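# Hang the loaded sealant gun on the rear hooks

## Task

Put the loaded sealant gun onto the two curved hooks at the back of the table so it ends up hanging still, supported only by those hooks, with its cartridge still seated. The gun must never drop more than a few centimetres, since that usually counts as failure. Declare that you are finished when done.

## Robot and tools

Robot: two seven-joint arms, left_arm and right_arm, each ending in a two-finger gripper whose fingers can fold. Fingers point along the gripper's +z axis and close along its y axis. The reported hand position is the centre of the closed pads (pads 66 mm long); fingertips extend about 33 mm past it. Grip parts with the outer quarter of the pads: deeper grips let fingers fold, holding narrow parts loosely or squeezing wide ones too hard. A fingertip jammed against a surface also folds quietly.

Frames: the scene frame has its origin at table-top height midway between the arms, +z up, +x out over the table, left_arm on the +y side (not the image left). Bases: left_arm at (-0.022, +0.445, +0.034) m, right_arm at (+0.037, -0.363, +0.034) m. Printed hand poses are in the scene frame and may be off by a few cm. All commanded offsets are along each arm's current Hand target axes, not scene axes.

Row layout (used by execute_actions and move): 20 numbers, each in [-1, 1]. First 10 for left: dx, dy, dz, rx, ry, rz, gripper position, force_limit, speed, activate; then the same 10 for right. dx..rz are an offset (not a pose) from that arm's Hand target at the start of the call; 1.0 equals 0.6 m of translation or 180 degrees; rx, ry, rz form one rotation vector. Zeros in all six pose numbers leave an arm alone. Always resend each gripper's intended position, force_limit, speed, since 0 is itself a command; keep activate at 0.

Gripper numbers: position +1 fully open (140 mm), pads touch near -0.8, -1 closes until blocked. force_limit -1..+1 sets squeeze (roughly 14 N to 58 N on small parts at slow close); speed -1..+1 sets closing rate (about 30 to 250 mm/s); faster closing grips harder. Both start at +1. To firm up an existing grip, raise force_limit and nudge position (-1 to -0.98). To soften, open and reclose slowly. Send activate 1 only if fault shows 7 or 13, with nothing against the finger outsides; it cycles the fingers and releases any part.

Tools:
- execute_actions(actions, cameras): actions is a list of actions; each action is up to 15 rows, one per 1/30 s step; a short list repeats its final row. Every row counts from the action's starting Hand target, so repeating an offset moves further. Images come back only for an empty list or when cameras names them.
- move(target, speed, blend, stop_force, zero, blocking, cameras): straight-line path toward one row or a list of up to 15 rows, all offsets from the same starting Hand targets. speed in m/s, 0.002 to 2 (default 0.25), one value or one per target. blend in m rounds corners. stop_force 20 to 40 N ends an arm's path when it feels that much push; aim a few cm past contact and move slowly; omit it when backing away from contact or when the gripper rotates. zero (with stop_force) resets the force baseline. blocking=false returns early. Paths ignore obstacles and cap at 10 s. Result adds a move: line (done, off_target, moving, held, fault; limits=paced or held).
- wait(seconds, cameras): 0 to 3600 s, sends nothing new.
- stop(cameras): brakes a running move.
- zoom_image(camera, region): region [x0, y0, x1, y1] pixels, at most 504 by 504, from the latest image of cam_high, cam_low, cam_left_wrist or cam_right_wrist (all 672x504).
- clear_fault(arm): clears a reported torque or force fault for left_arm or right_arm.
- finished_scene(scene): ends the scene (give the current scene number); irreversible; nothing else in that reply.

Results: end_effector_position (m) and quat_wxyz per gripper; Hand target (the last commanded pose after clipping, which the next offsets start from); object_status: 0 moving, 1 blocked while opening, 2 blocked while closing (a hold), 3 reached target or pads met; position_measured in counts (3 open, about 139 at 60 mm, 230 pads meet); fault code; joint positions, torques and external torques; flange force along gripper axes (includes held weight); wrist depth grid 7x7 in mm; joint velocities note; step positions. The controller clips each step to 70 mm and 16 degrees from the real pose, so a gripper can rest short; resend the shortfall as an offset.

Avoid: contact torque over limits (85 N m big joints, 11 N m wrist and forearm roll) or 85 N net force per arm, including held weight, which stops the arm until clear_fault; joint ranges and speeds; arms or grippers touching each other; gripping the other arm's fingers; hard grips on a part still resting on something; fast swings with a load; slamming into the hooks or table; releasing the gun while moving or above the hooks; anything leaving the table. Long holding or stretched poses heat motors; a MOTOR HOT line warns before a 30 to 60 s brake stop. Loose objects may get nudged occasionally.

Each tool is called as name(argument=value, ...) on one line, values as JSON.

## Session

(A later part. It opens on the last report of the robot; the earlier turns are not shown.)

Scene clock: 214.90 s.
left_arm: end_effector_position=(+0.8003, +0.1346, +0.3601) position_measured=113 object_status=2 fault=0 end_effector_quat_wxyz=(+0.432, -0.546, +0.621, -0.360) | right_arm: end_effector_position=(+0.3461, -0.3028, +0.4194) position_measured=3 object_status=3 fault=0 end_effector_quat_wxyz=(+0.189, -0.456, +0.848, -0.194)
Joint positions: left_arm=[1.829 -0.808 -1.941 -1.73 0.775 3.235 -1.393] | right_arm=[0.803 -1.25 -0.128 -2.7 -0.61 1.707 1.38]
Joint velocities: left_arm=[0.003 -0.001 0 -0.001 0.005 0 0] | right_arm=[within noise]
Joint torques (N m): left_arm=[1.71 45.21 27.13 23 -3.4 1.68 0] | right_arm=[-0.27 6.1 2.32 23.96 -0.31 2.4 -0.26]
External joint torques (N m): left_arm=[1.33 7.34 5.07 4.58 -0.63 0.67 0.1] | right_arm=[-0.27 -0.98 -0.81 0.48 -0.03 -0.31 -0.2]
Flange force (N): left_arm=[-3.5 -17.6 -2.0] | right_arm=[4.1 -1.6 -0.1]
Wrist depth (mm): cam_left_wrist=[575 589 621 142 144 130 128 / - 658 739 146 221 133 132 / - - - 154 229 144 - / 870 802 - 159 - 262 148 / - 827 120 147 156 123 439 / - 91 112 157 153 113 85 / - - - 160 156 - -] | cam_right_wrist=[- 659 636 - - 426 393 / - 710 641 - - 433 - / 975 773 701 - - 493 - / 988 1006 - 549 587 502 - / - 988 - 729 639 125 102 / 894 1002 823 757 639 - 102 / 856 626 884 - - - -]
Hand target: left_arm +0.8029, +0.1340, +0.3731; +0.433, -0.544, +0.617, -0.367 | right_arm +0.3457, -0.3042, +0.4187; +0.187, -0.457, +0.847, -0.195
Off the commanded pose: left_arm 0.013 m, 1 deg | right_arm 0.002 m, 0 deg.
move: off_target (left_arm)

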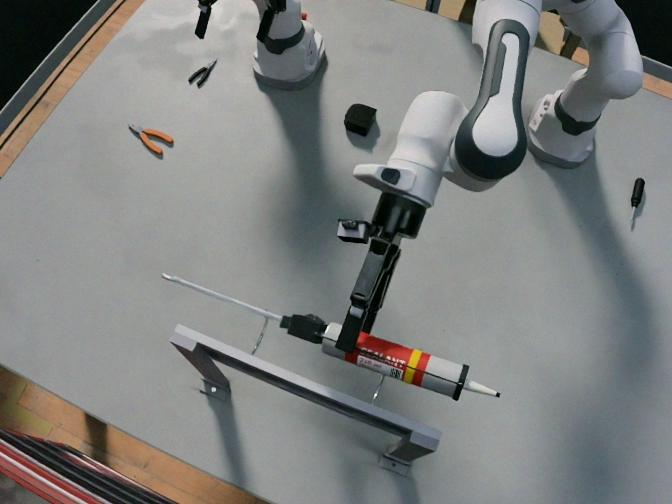

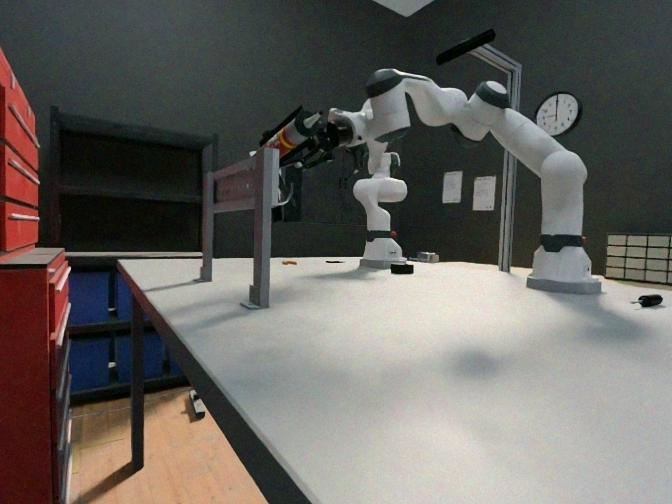

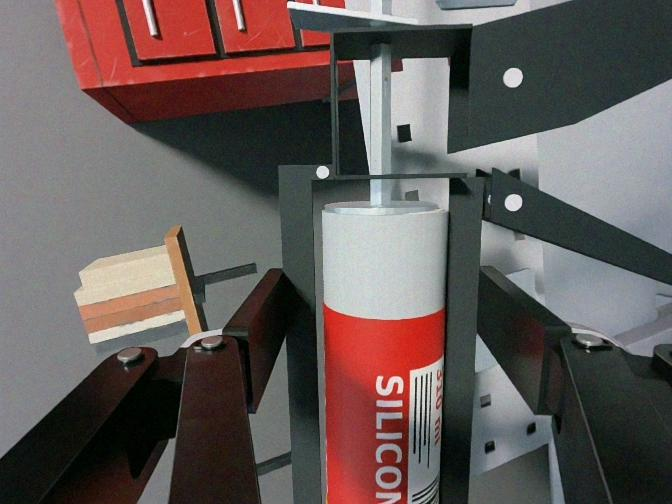

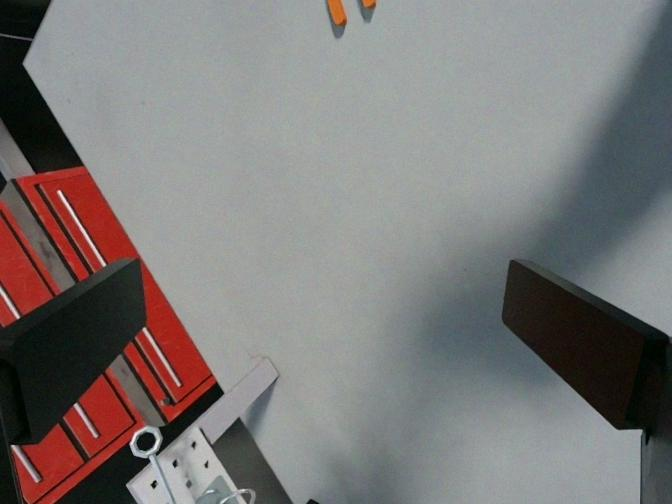

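move(target=[[-0.0007,-0.0077,0.0202,0,0,0,-1,1,-1,0,0,0,0,0,0,0,1,1,1,0],[0.0108,0.0693,0.0496,0,0,0,-1,1,-1,0,0,0,0,0,0,0,1,1,1,0]], speed=0.06, blend=0.005, cameras=["all"])

zoom_image(camera="cam_low", region=[200, 80, 400, 230])

zoom_image(camera="cam_high", region=[150, 230, 530, 480])

Scene clock: 291.57 s.
left_arm: end_effector_position=(+0.8136, +0.1353, +0.3108) position_measured=113 object_status=2 fault=0 end_effector_quat_wxyz=(+0.434, -0.542, +0.625, -0.357) | right_arm: end_effector_position=(+0.3461, -0.3028, +0.4194) position_measured=3 object_status=3 fault=0 end_effector_quat_wxyz=(+0.189, -0.456, +0.848, -0.194)
Joint positions: left_arm=[1.867 -0.96 -1.929 -1.696 0.711 3.307 -1.442] | right_arm=[0.803 -1.25 -0.128 -2.7 -0.61 1.707 1.38]
Joint velocities: left_arm=[-0.002 -0.001 0 -0.002 -0.003 0.002 -0.005] | right_arm=[within noise]
Joint torques (N m): left_arm=[-0.02 48.16 31.19 18.76 -4.32 1.37 -0.43] | right_arm=[-0.27 6.06 2.3 23.97 -0.32 2.39 -0.31]
External joint torques (N m): left_arm=[-0.14 7.58 6.6 3.05 -1.36 0.49 -0.33] | right_arm=[-0.24 -0.92 -0.84 0.38 -0.03 -0.32 -0.25]
Flange force (N): left_arm=[-5.6 -9.3 -13.4] | right_arm=[4.1 -1.6 0.0]
Wrist depth (mm): cam_left_wrist=[550 572 602 143 150 129 128 / 572 673 720 190 160 134 320 / - - - 154 215 146 - / - - - 160 - 146 148 / 788 796 113 152 161 114 334 / - 91 - 157 153 113 85 / - - - 159 157 - -] | cam_right_wrist=[- - - 556 - - 400 / 823 - - 537 - - - / 988 846 - 594 529 450 436 / 970 962 787 636 566 479 - / - 1020 699 737 - 125 106 / 909 979 805 787 - 589 102 / 869 - 1430 - 710 - -]
Hand target: left_arm +0.8158, +0.1339, +0.3232; +0.433, -0.544, +0.617, -0.367 | right_arm +0.3457, -0.3042, +0.4187; +0.187, -0.457, +0.847, -0.195
Off the commanded pose: left_arm 0.013 m, 1 deg | right_arm 0.002 m, 0 deg.
move: off_target (left_arm)

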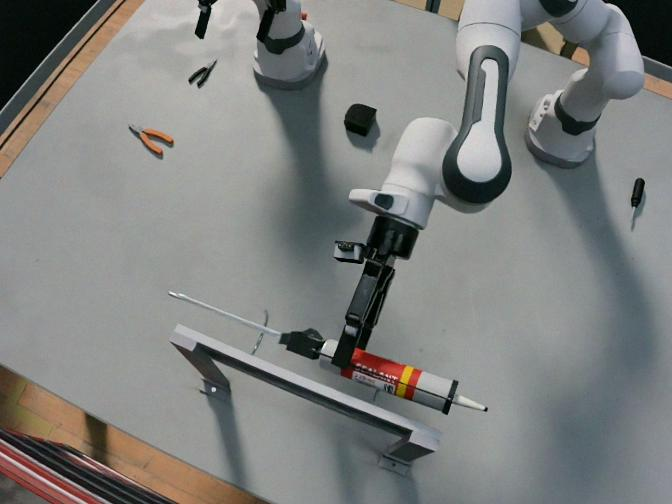

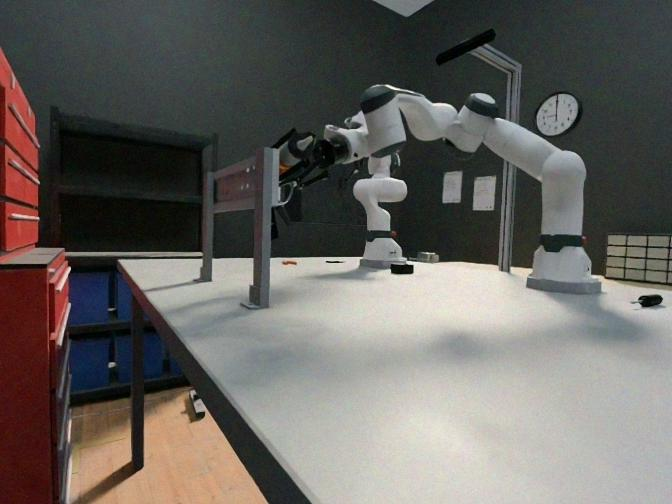

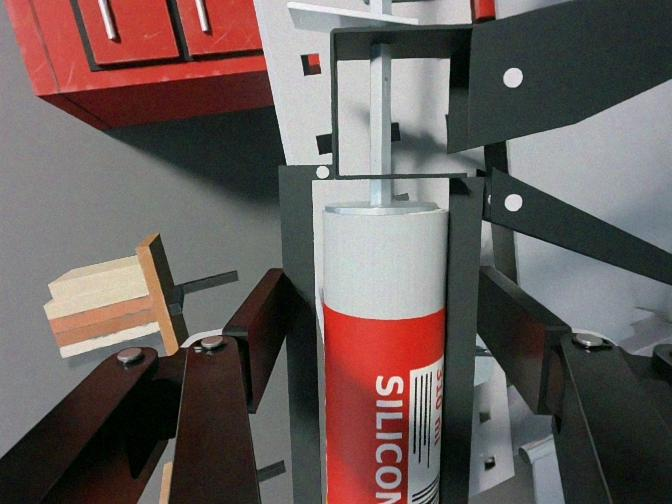

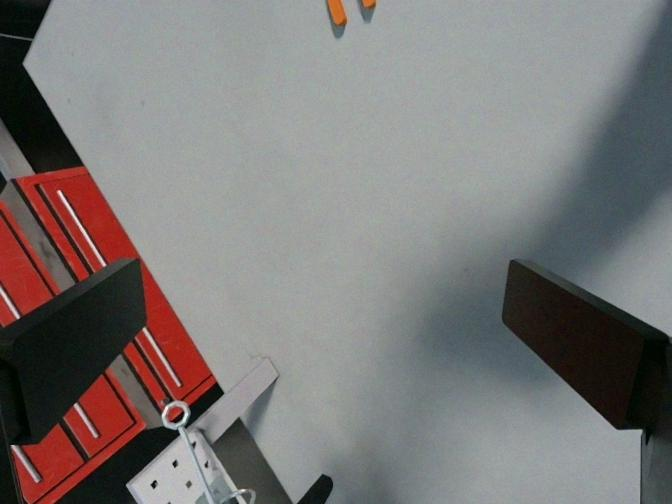

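Scaled by 2.520.

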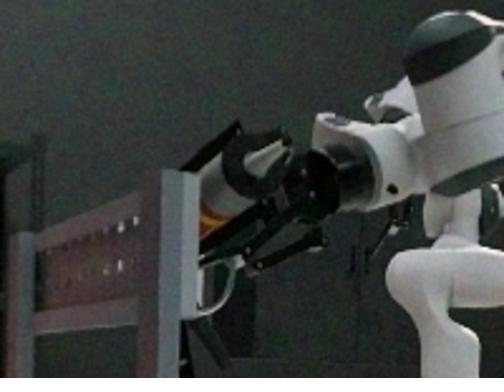

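Scaled by 1.326.

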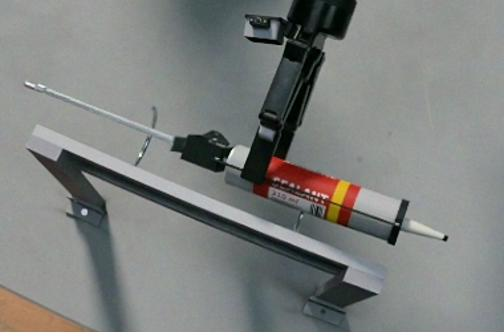

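move(target=[0.018,0.1232,0.0471,0,0,0,-1,1,-1,0,0,0,0,0,0,0,1,1,1,0], speed=0.03, stop_force=20, cameras=["all"])

zoom_image(camera="cam_low", region=[200, 80, 400, 230])

Scene clock: 306.17 s.
left_arm: end_effector_position=(+0.8190, +0.1352, +0.2571) position_measured=113 object_status=2 fault=0 end_effector_quat_wxyz=(+0.440, -0.539, +0.616, -0.369) | right_arm: end_effector_position=(+0.3461, -0.3028, +0.4194) position_measured=3 object_status=3 fault=0 end_effector_quat_wxyz=(+0.189, -0.456, +0.848, -0.194)
Joint positions: left_arm=[1.849 -1.176 -1.89 -1.717 0.41 3.41 -1.359] | right_arm=[0.803 -1.25 -0.128 -2.7 -0.61 1.707 1.38]
Joint velocities: left_arm=[0 0.003 -0.009 -0.002 -0.025 0 0.028] | right_arm=[within noise]
Joint torques (N m): left_arm=[0.19 39.78 21.27 7.49 -2.66 1.29 -0.96] | right_arm=[-0.26 6.12 2.3 24.02 -0.31 2.39 -0.23]
External joint torques (N m): left_arm=[0.08 -2.02 -7.08 -3.58 0.49 0.24 -0.86] | right_arm=[-0.22 -0.9 -0.83 0.5 -0.02 -0.31 -0.18]
Flange force (N): left_arm=[-1.1 4.6 -1.1] | right_arm=[3.7 -1.7 -0.2]
Wrist depth (mm): cam_left_wrist=[543 170 175 142 149 130 129 / 669 175 181 187 147 134 133 / 873 - 184 155 154 146 - / - 805 191 158 154 145 149 / 776 808 114 152 160 123 - / - 90 112 155 151 113 85 / - - 214 159 153 - -] | cam_right_wrist=[- - - 522 - - 384 / - - - - 522 - 412 / 970 846 - - - - - / 962 869 708 659 566 493 496 / - 913 776 782 - 125 102 / 902 1002 796 - 665 - 102 / 846 591 - 625 697 - -]
Hand target: left_arm +0.8156, +0.1341, +0.2435; +0.433, -0.544, +0.617, -0.367 | right_arm +0.3457, -0.3042, +0.4187; +0.187, -0.457, +0.847, -0.195
Off the commanded pose: left_arm 0.014 m, 1 deg | right_arm 0.002 m, 0 deg.
move: moving (left_arm; stop_force had ended the path; no rest since)

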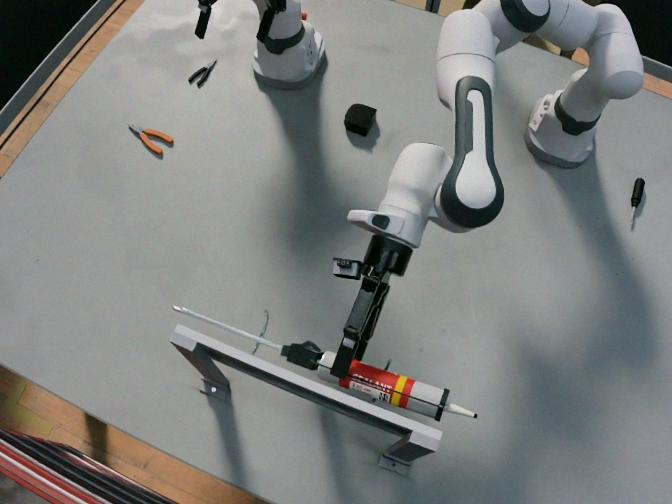

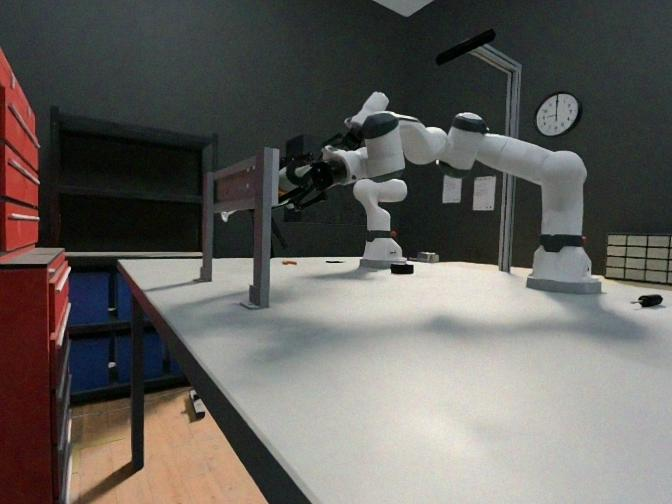

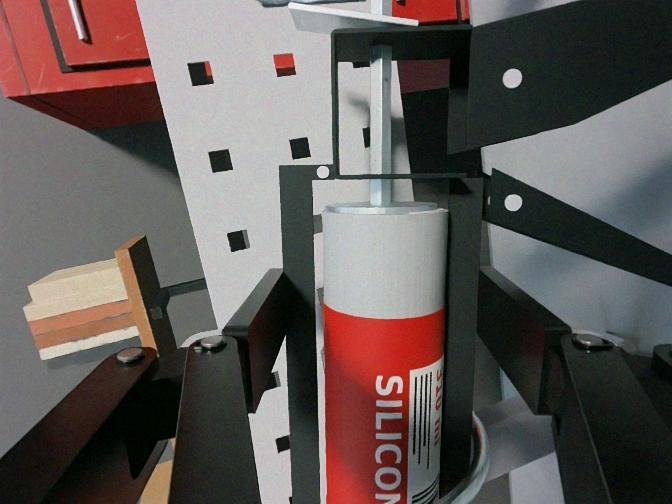

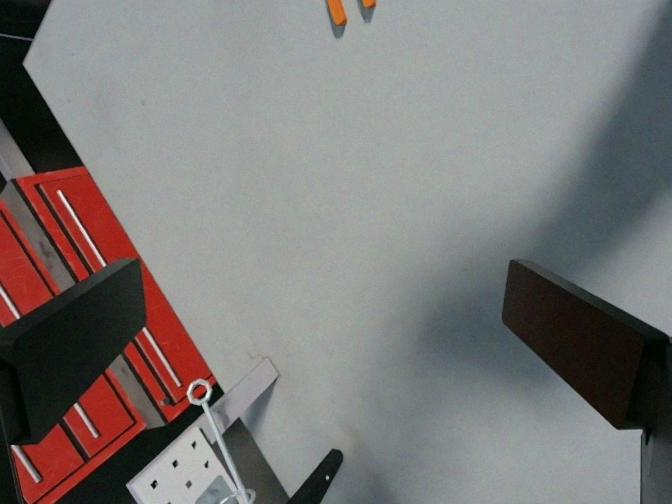

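Scaled by 2.520.

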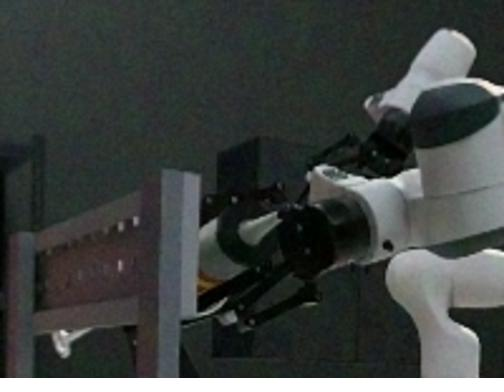

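move(target=[-0.0009,-0.0062,-0.0024,0,0,0,-1,1,-1,0,0,0,0,0,0,0,1,1,1,0], speed=0.03)

move(target=[0,0,0,0,0,0,0.25,0,-1,0,0,0,0,0,0,0,1,1,1,0], speed=0.03, cameras=["cam_left_wrist","cam_low","cam_high"])

Scene clock: 312.97 s.
left_arm: end_effector_position=(+0.8183, +0.1352, +0.2570) position_measured=113 object_status=2 fault=0 end_effector_quat_wxyz=(+0.439, -0.538, +0.619, -0.367) | right_arm: end_effector_position=(+0.3461, -0.3028, +0.4194) position_measured=3 object_status=3 fault=0 end_effector_quat_wxyz=(+0.189, -0.456, +0.848, -0.194)
Joint positions: left_arm=[1.851 -1.166 -1.899 -1.721 0.399 3.409 -1.333] | right_arm=[0.803 -1.25 -0.128 -2.7 -0.61 1.707 1.38]
Joint velocities: left_arm=[0.001 -0.001 -0.001 0 -0.003 0 0.004] | right_arm=[within noise]
Joint torques (N m): left_arm=[-0.53 41.95 23.69 8.77 -2.92 1.11 -0.68] | right_arm=[-0.28 6.06 2.26 23.97 -0.32 2.38 -0.3]
External joint torques (N m): left_arm=[-0.6 0.11 -4.53 -2.61 0.21 0 -0.57] | right_arm=[-0.23 -0.92 -0.89 0.35 -0.03 -0.33 -0.24]
Flange force (N): left_arm=[-1.1 0.5 -5.1] | right_arm=[4.2 -1.6 0.2]
Wrist depth (mm): cam_left_wrist=[539 170 176 141 144 130 128 / 579 176 181 148 146 134 131 / - 895 185 154 153 146 - / - 840 190 159 140 147 148 / 774 793 120 148 146 123 - / - 90 112 157 152 113 85 / - - 214 160 153 - -] | cam_right_wrist=[- - - 514 462 436 392 / - 760 - 541 - 451 416 / 988 755 - - - - 430 / 966 1076 - - - - - / - 898 790 - - 125 102 / 887 1006 802 755 657 580 102 / 862 - 917 773 713 617 -]
Hand target: left_arm +0.8155, +0.1341, +0.2475; +0.433, -0.544, +0.617, -0.367 | right_arm +0.3457, -0.3042, +0.4187; +0.187, -0.457, +0.847, -0.195
Off the commanded pose: left_arm 0.010 m, 1 deg | right_arm 0.002 m, 0 deg.
move: off_target (left_arm)

Scene clock: 313.60 s.
left_arm: end_effector_position=(+0.8175, +0.1349, +0.2539) position_measured=98 object_status=3 fault=0 end_effector_quat_wxyz=(+0.436, -0.542, +0.617, -0.369) | right_arm: end_effector_position=(+0.3461, -0.3028, +0.4194) position_measured=3 object_status=3 fault=0 end_effector_quat_wxyz=(+0.189, -0.456, +0.848, -0.194)
Joint positions: left_arm=[1.851 -1.165 -1.906 -1.724 0.387 3.409 -1.332] | right_arm=[0.803 -1.25 -0.128 -2.7 -0.61 1.707 1.38]
Joint velocities: left_arm=[-0.001 -0.001 0 -0.001 -0.004 0 -0.001] | right_arm=[within noise]
Joint torques (N m): left_arm=[-0.43 41.97 25.01 9.68 -2.6 1.17 -0.22] | right_arm=[-0.26 6.07 2.25 23.94 -0.32 2.41 -0.26]
External joint torques (N m): left_arm=[-0.58 0.25 -3.09 -1.65 0.5 0.02 -0.12] | right_arm=[-0.27 -0.96 -0.87 0.39 -0.03 -0.31 -0.2]
Flange force (N): left_arm=[-0.9 -0.9 -3.7] | right_arm=[4.2 -1.6 0.1]
Wrist depth (mm): cam_left_wrist=[539 168 177 141 147 130 129 / 587 567 181 191 161 134 132 / - - 184 153 153 146 - / - 802 189 - - 145 148 / 785 799 147 147 145 132 - / - 91 170 153 156 122 79 / - - 212 156 154 - -] | cam_right_wrist=[- - - 541 466 449 - / - 779 673 526 494 454 397 / 983 - 688 - 525 457 - / 966 - 752 - - - - / - 979 727 - 619 125 102 / 887 988 802 722 - - 102 / 866 - 887 805 - - -]
Hand target: left_arm +0.8155, +0.1341, +0.2475; +0.433, -0.544, +0.617, -0.367 | right_arm +0.3457, -0.3042, +0.4187; +0.187, -0.457, +0.847, -0.195
Off the commanded pose: left_arm 0.007 m, 0 deg | right_arm 0.002 m, 0 deg.
move: done
Images, in order (width x height): cam_high 672x504, cam_low 672x504, cam_left_wrist 672x504.

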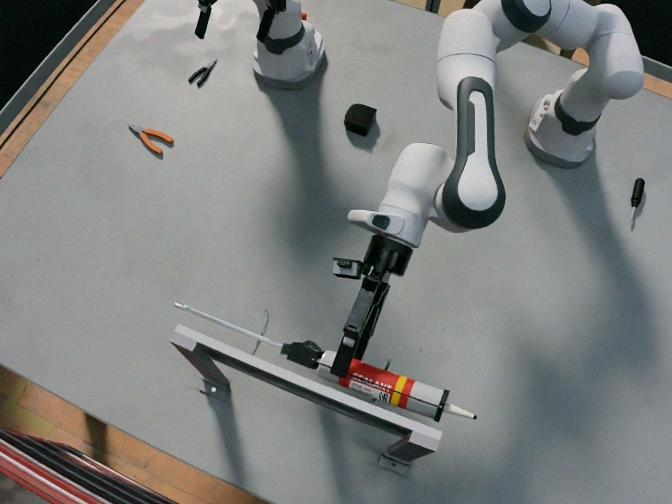

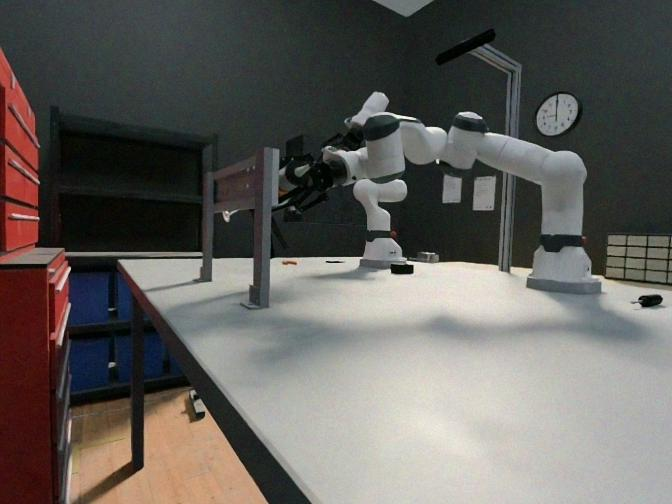

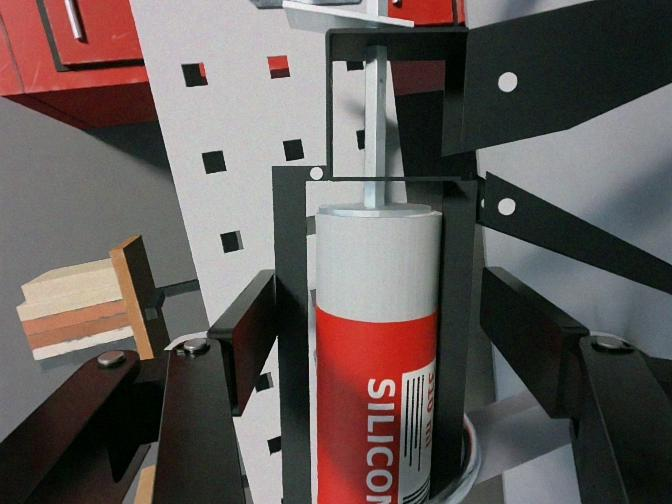

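move(target=[0,0,-0.01,0,0,0,0.33,0,-1,0,0,0,0,0,0,0,1,1,1,0], speed=0.03, cameras=["cam_left_wrist","cam_low"])

Scene clock: 317.13 s.
left_arm: end_effector_position=(+0.8114, +0.1352, +0.2524) position_measured=87 object_status=3 fault=0 end_effector_quat_wxyz=(+0.435, -0.544, +0.617, -0.366) | right_arm: end_effector_position=(+0.3461, -0.3028, +0.4194) position_measured=3 object_status=3 fault=0 end_effector_quat_wxyz=(+0.189, -0.456, +0.848, -0.194)
Joint positions: left_arm=[1.832 -1.161 -1.9 -1.748 0.387 3.411 -1.332] | right_arm=[0.803 -1.25 -0.128 -2.7 -0.61 1.707 1.38]
Joint torques (N m): left_arm=[-0.68 42.46 27.62 9.6 -2.84 1.46 -0.18] | right_arm=[-0.25 6.1 2.29 23.98 -0.31 2.38 -0.27]
External joint torques (N m): left_arm=[-0.69 1.36 -0.54 -1.73 0.26 0.29 -0.08] | right_arm=[-0.24 -0.93 -0.82 0.42 -0.02 -0.33 -0.22]
Flange force (N): left_arm=[-3.5 -0.3 -9.8] | right_arm=[4.1 -1.6 -0.1]
Wrist depth (mm): cam_left_wrist=[543 173 180 143 147 138 140 / 592 180 186 193 164 141 142 / - - 190 154 151 151 - / - 830 192 - 163 155 164 / 791 811 163 150 166 129 - / - 90 169 153 171 - - / - - 214 155 158 - -] | cam_right_wrist=[- - - - 450 437 - / - - 661 554 507 469 - / 992 - - - - 481 - / 975 979 - - - - 435 / - 957 - - - 125 106 / 898 1002 717 - 663 - 102 / 859 566 1541 802 692 625 -]
Hand target: left_arm +0.8099, +0.1340, +0.2496; +0.433, -0.544, +0.617, -0.367 | right_arm +0.3457, -0.3042, +0.4187; +0.187, -0.457, +0.847, -0.195
Off the commanded pose: left_arm 0.003 m, 0 deg | right_arm 0.002 m, 0 deg.
move: done
Images, in order (width x height): cam_low 672x504, cam_left_wrist 672x504.

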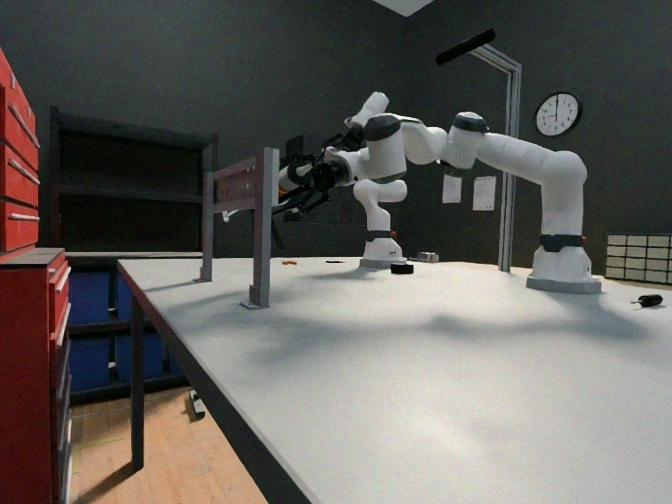

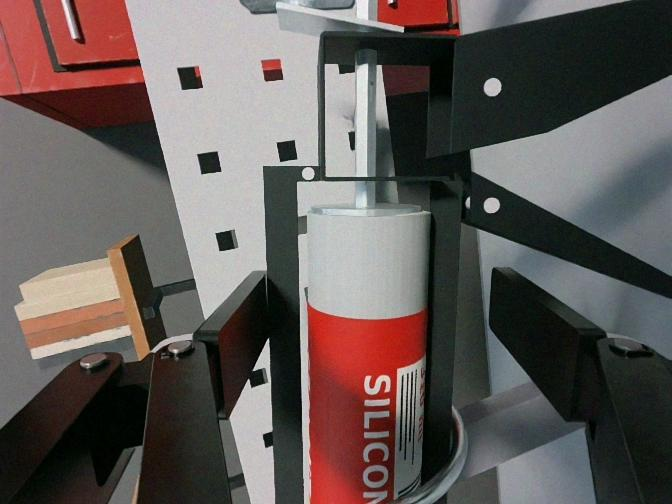

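move(target=[0,-0.004,-0.015,0,0,0,0.45,0,-1,0,0,0,0,0,0,0,1,1,1,0], speed=0.03, cameras=["cam_left_wrist"])

Scene clock: 321.57 s.
left_arm: end_effector_position=(+0.8030, +0.1344, +0.2548) position_measured=72 object_status=3 fault=0 end_effector_quat_wxyz=(+0.434, -0.545, +0.617, -0.366) | right_arm: end_effector_position=(+0.3461, -0.3028, +0.4194) position_measured=3 object_status=3 fault=0 end_effector_quat_wxyz=(+0.189, -0.456, +0.848, -0.194)
Joint positions: left_arm=[1.804 -1.149 -1.89 -1.782 0.386 3.415 -1.332] | right_arm=[0.803 -1.25 -0.128 -2.7 -0.61 1.707 1.38]
Joint torques (N m): left_arm=[0.06 42.73 29.36 10.93 -2.96 1.51 -0.08] | right_arm=[-0.25 6.1 2.31 23.97 -0.3 2.4 -0.29]
External joint torques (N m): left_arm=[0.25 2.53 1.14 -0.57 0.13 0.3 0.02] | right_arm=[-0.2 -0.88 -0.78 0.39 -0.01 -0.31 -0.23]
Flange force (N): left_arm=[-3.4 -4.8 -5.7] | right_arm=[3.9 -1.5 -0.1]
Wrist depth (mm): cam_left_wrist=[548 181 188 195 164 125 116 / 573 649 196 181 140 131 121 / - - 200 173 162 360 - / - 791 205 194 167 144 137 / 788 811 215 172 174 129 106 / - 90 221 181 183 296 100 / - - 232 191 188 - -] | cam_right_wrist=[- - - - 458 - - / 839 729 - - - - 412 / 970 962 713 - - - 425 / 975 894 - - - - - / - 983 - - - 125 102 / 891 1006 763 706 683 - 102 / 830 609 628 - - 569 -]
Hand target: left_arm +0.8024, +0.1335, +0.2551; +0.433, -0.544, +0.617, -0.367 | right_arm +0.3457, -0.3042, +0.4187; +0.187, -0.457, +0.847, -0.195
Off the commanded pose: left_arm 0.001 m, 0 deg | right_arm 0.002 m, 0 deg.
move: done

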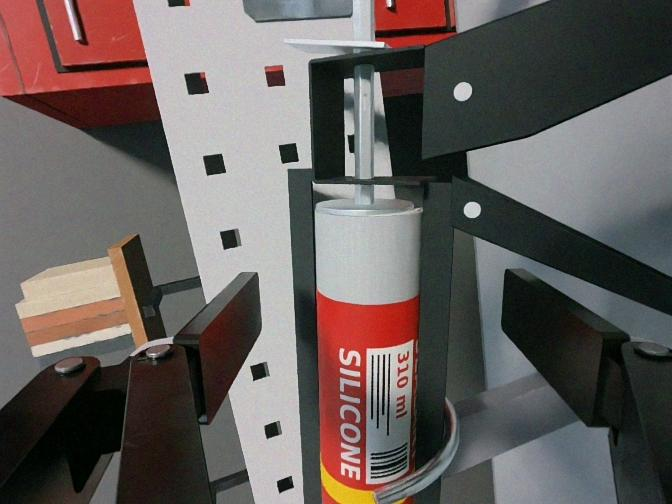

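move(target=[0,0,-0.2,0,0,0,0.45,0,-1,0,0,0,0,0,0,0,1,1,1,0], speed=0.1, cameras=["all"])

zoom_image(camera="cam_high", region=[150, 230, 530, 480])

zoom_image(camera="cam_low", region=[200, 80, 400, 230])

Scene clock: 327.73 s.
left_arm: end_effector_position=(+0.6911, +0.1319, +0.2981) position_measured=72 object_status=3 fault=0 end_effector_quat_wxyz=(+0.433, -0.547, +0.615, -0.368) | right_arm: end_effector_position=(+0.3461, -0.3028, +0.4194) position_measured=3 object_status=3 fault=0 end_effector_quat_wxyz=(+0.189, -0.456, +0.848, -0.194)
Joint positions: left_arm=[1.405 -1.054 -1.687 -2.184 0.398 3.453 -1.326] | right_arm=[0.803 -1.25 -0.128 -2.7 -0.61 1.707 1.38]
Joint torques (N m): left_arm=[-0.07 29.79 29.91 10.35 -2.73 1.39 0.04] | right_arm=[-0.26 6.04 2.3 24 -0.32 2.4 -0.25]
External joint torques (N m): left_arm=[-0.04 2.28 2.03 -1.1 0.43 0.18 0.14] | right_arm=[-0.21 -0.96 -0.82 0.37 -0.02 -0.32 -0.19]
Flange force (N): left_arm=[-4.9 -5.5 -8.7] | right_arm=[4.2 -1.4 0.0]
Wrist depth (mm): cam_left_wrist=[643 664 293 303 690 - 202 / 703 734 303 313 245 227 - / 963 985 311 317 262 439 - / 950 954 325 316 - 252 - / - 899 - 310 309 129 - / - 90 1177 348 400 - 100 / - - 1165 - 1337 - -] | cam_right_wrist=[799 737 600 515 471 - - / - - 673 539 - - 423 / 975 776 692 - - - - / 953 1055 715 - - 147 453 / - 1011 830 - - 125 102 / 902 1002 749 - 661 583 102 / 852 - - 814 722 614 -]
Hand target: left_arm +0.6902, +0.1312, +0.2977; +0.433, -0.544, +0.617, -0.367 | right_arm +0.3457, -0.3042, +0.4187; +0.187, -0.457, +0.847, -0.195
Off the commanded pose: left_arm 0.001 m, 0 deg | right_arm 0.002 m, 0 deg.
move: done

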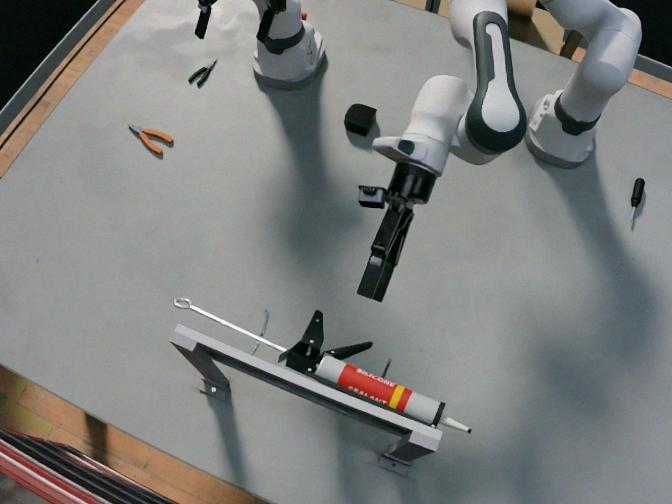

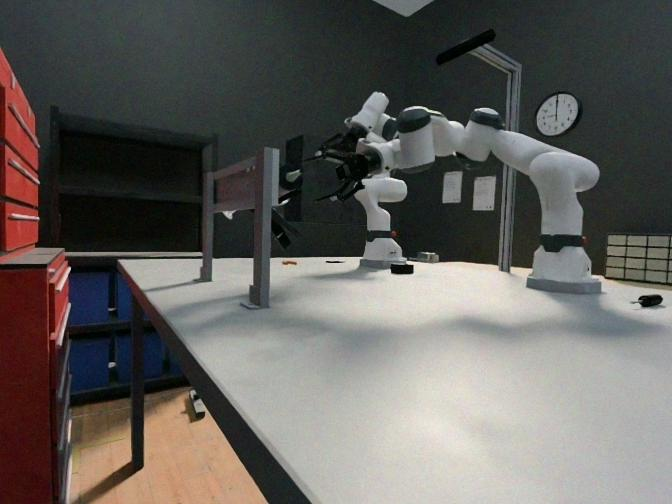

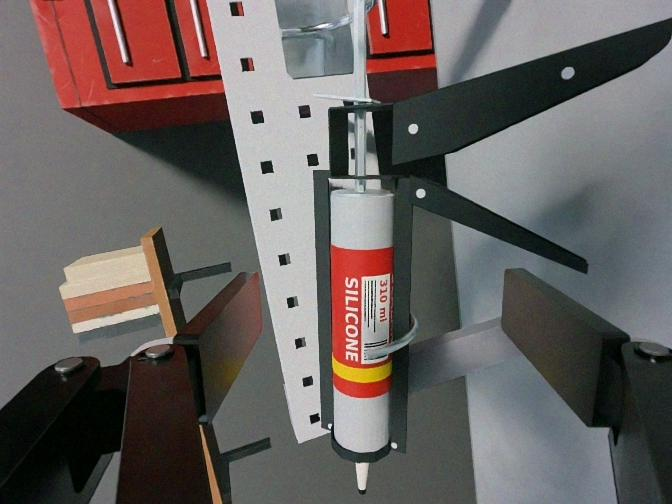

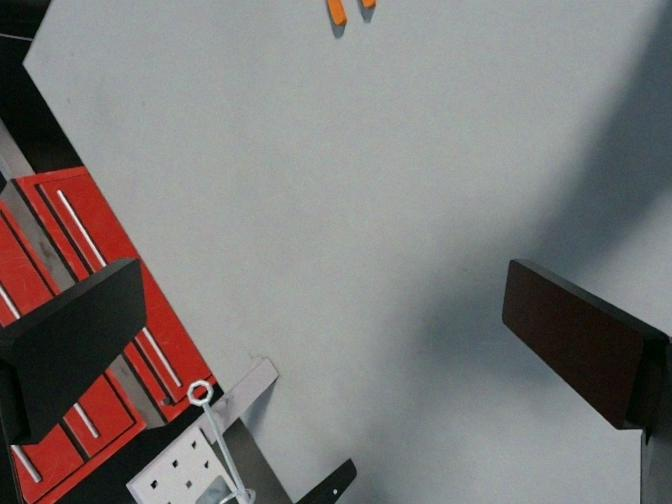

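Scaled by 1.326.

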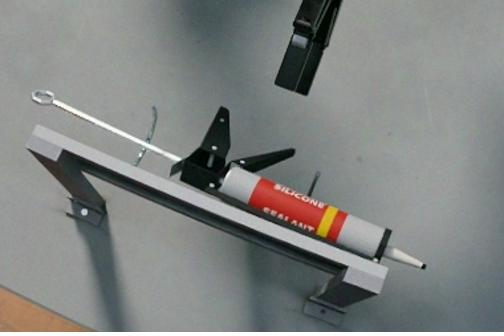

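Scaled by 2.520.

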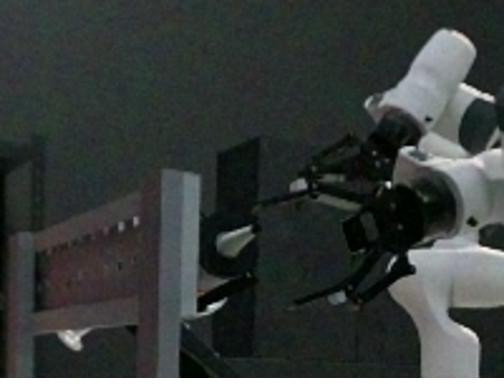

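wait(seconds=2, cameras=["cam_high","cam_left_wrist"])

Scene clock: 331.20 s.
left_arm: end_effector_position=(+0.6910, +0.1318, +0.2981) position_measured=72 object_status=3 fault=0 end_effector_quat_wxyz=(+0.433, -0.546, +0.615, -0.368) | right_arm: end_effector_position=(+0.3461, -0.3028, +0.4194) position_measured=3 object_status=3 fault=0 end_effector_quat_wxyz=(+0.189, -0.456, +0.848, -0.194)
Joint positions: left_arm=[1.405 -1.054 -1.687 -2.184 0.398 3.453 -1.326] | right_arm=[0.803 -1.25 -0.128 -2.7 -0.61 1.707 1.38]
Joint torques (N m): left_arm=[-0.03 29.82 29.38 10.55 -2.75 1.39 0.06] | right_arm=[-0.27 6.06 2.25 24 -0.32 2.37 -0.24]
External joint torques (N m): left_arm=[-0.21 2.29 1.39 -0.83 0.42 0.21 0.16] | right_arm=[-0.26 -0.93 -0.92 0.43 -0.03 -0.34 -0.19]
Flange force (N): left_arm=[-3.9 -5.5 -7.4] | right_arm=[4.0 -1.8 0.0]
Wrist depth (mm): cam_left_wrist=[645 671 291 301 710 - 201 / 930 717 302 312 247 229 - / - - 313 315 261 - - / - 942 330 292 292 247 - / 1022 895 138 301 403 129 - / - 90 111 349 400 - 100 / - - 1217 328 - - -] | cam_right_wrist=[- - - - - 426 - / 887 763 - - - 488 410 / 992 - - 586 - 477 420 / 962 1098 - - - 488 - / - 992 836 - - 125 107 / 898 1002 782 717 - 591 102 / 862 1156 - - 717 - -]
Hand target: left_arm +0.6902, +0.1312, +0.2977; +0.433, -0.544, +0.617, -0.367 | right_arm +0.3457, -0.3042, +0.4187; +0.187, -0.457, +0.847, -0.195
Tool commands: left_gripper/position=+0.45 left_gripper/force_limit=+0.0 left_gripper/speed=-1.0 left_gripper/activate=+0.0 right_gripper/position=+1.0 right_gripper/force_limit=+1.0 right_gripper/speed=+1.0 right_gripper/activate=+0.0
Off the commanded pose: left_arm 0.001 m, 0 deg | right_arm 0.002 m, 0 deg.
wait: 2.00 s; at rest from the start

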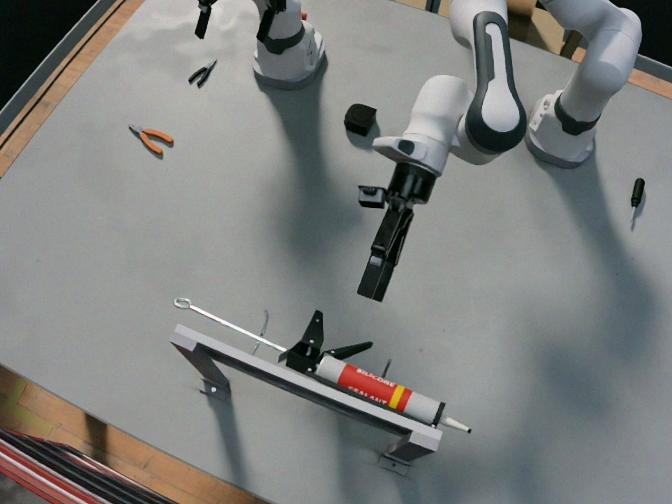

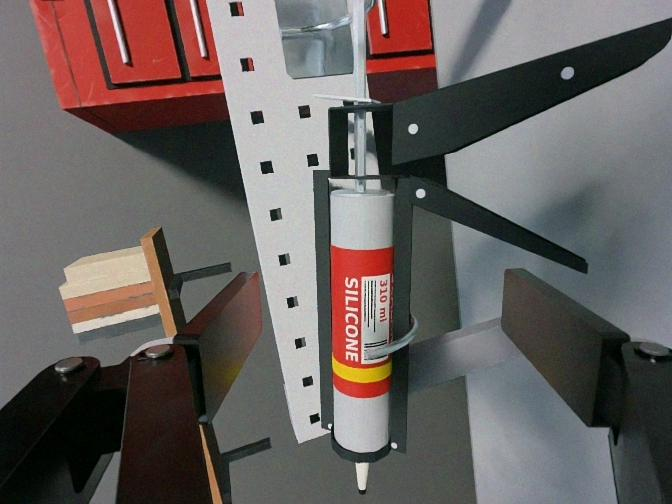

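Done: the gun hangs at rest on the hooks.

finished_scene(scene=3)

The scene is finished: the task was done.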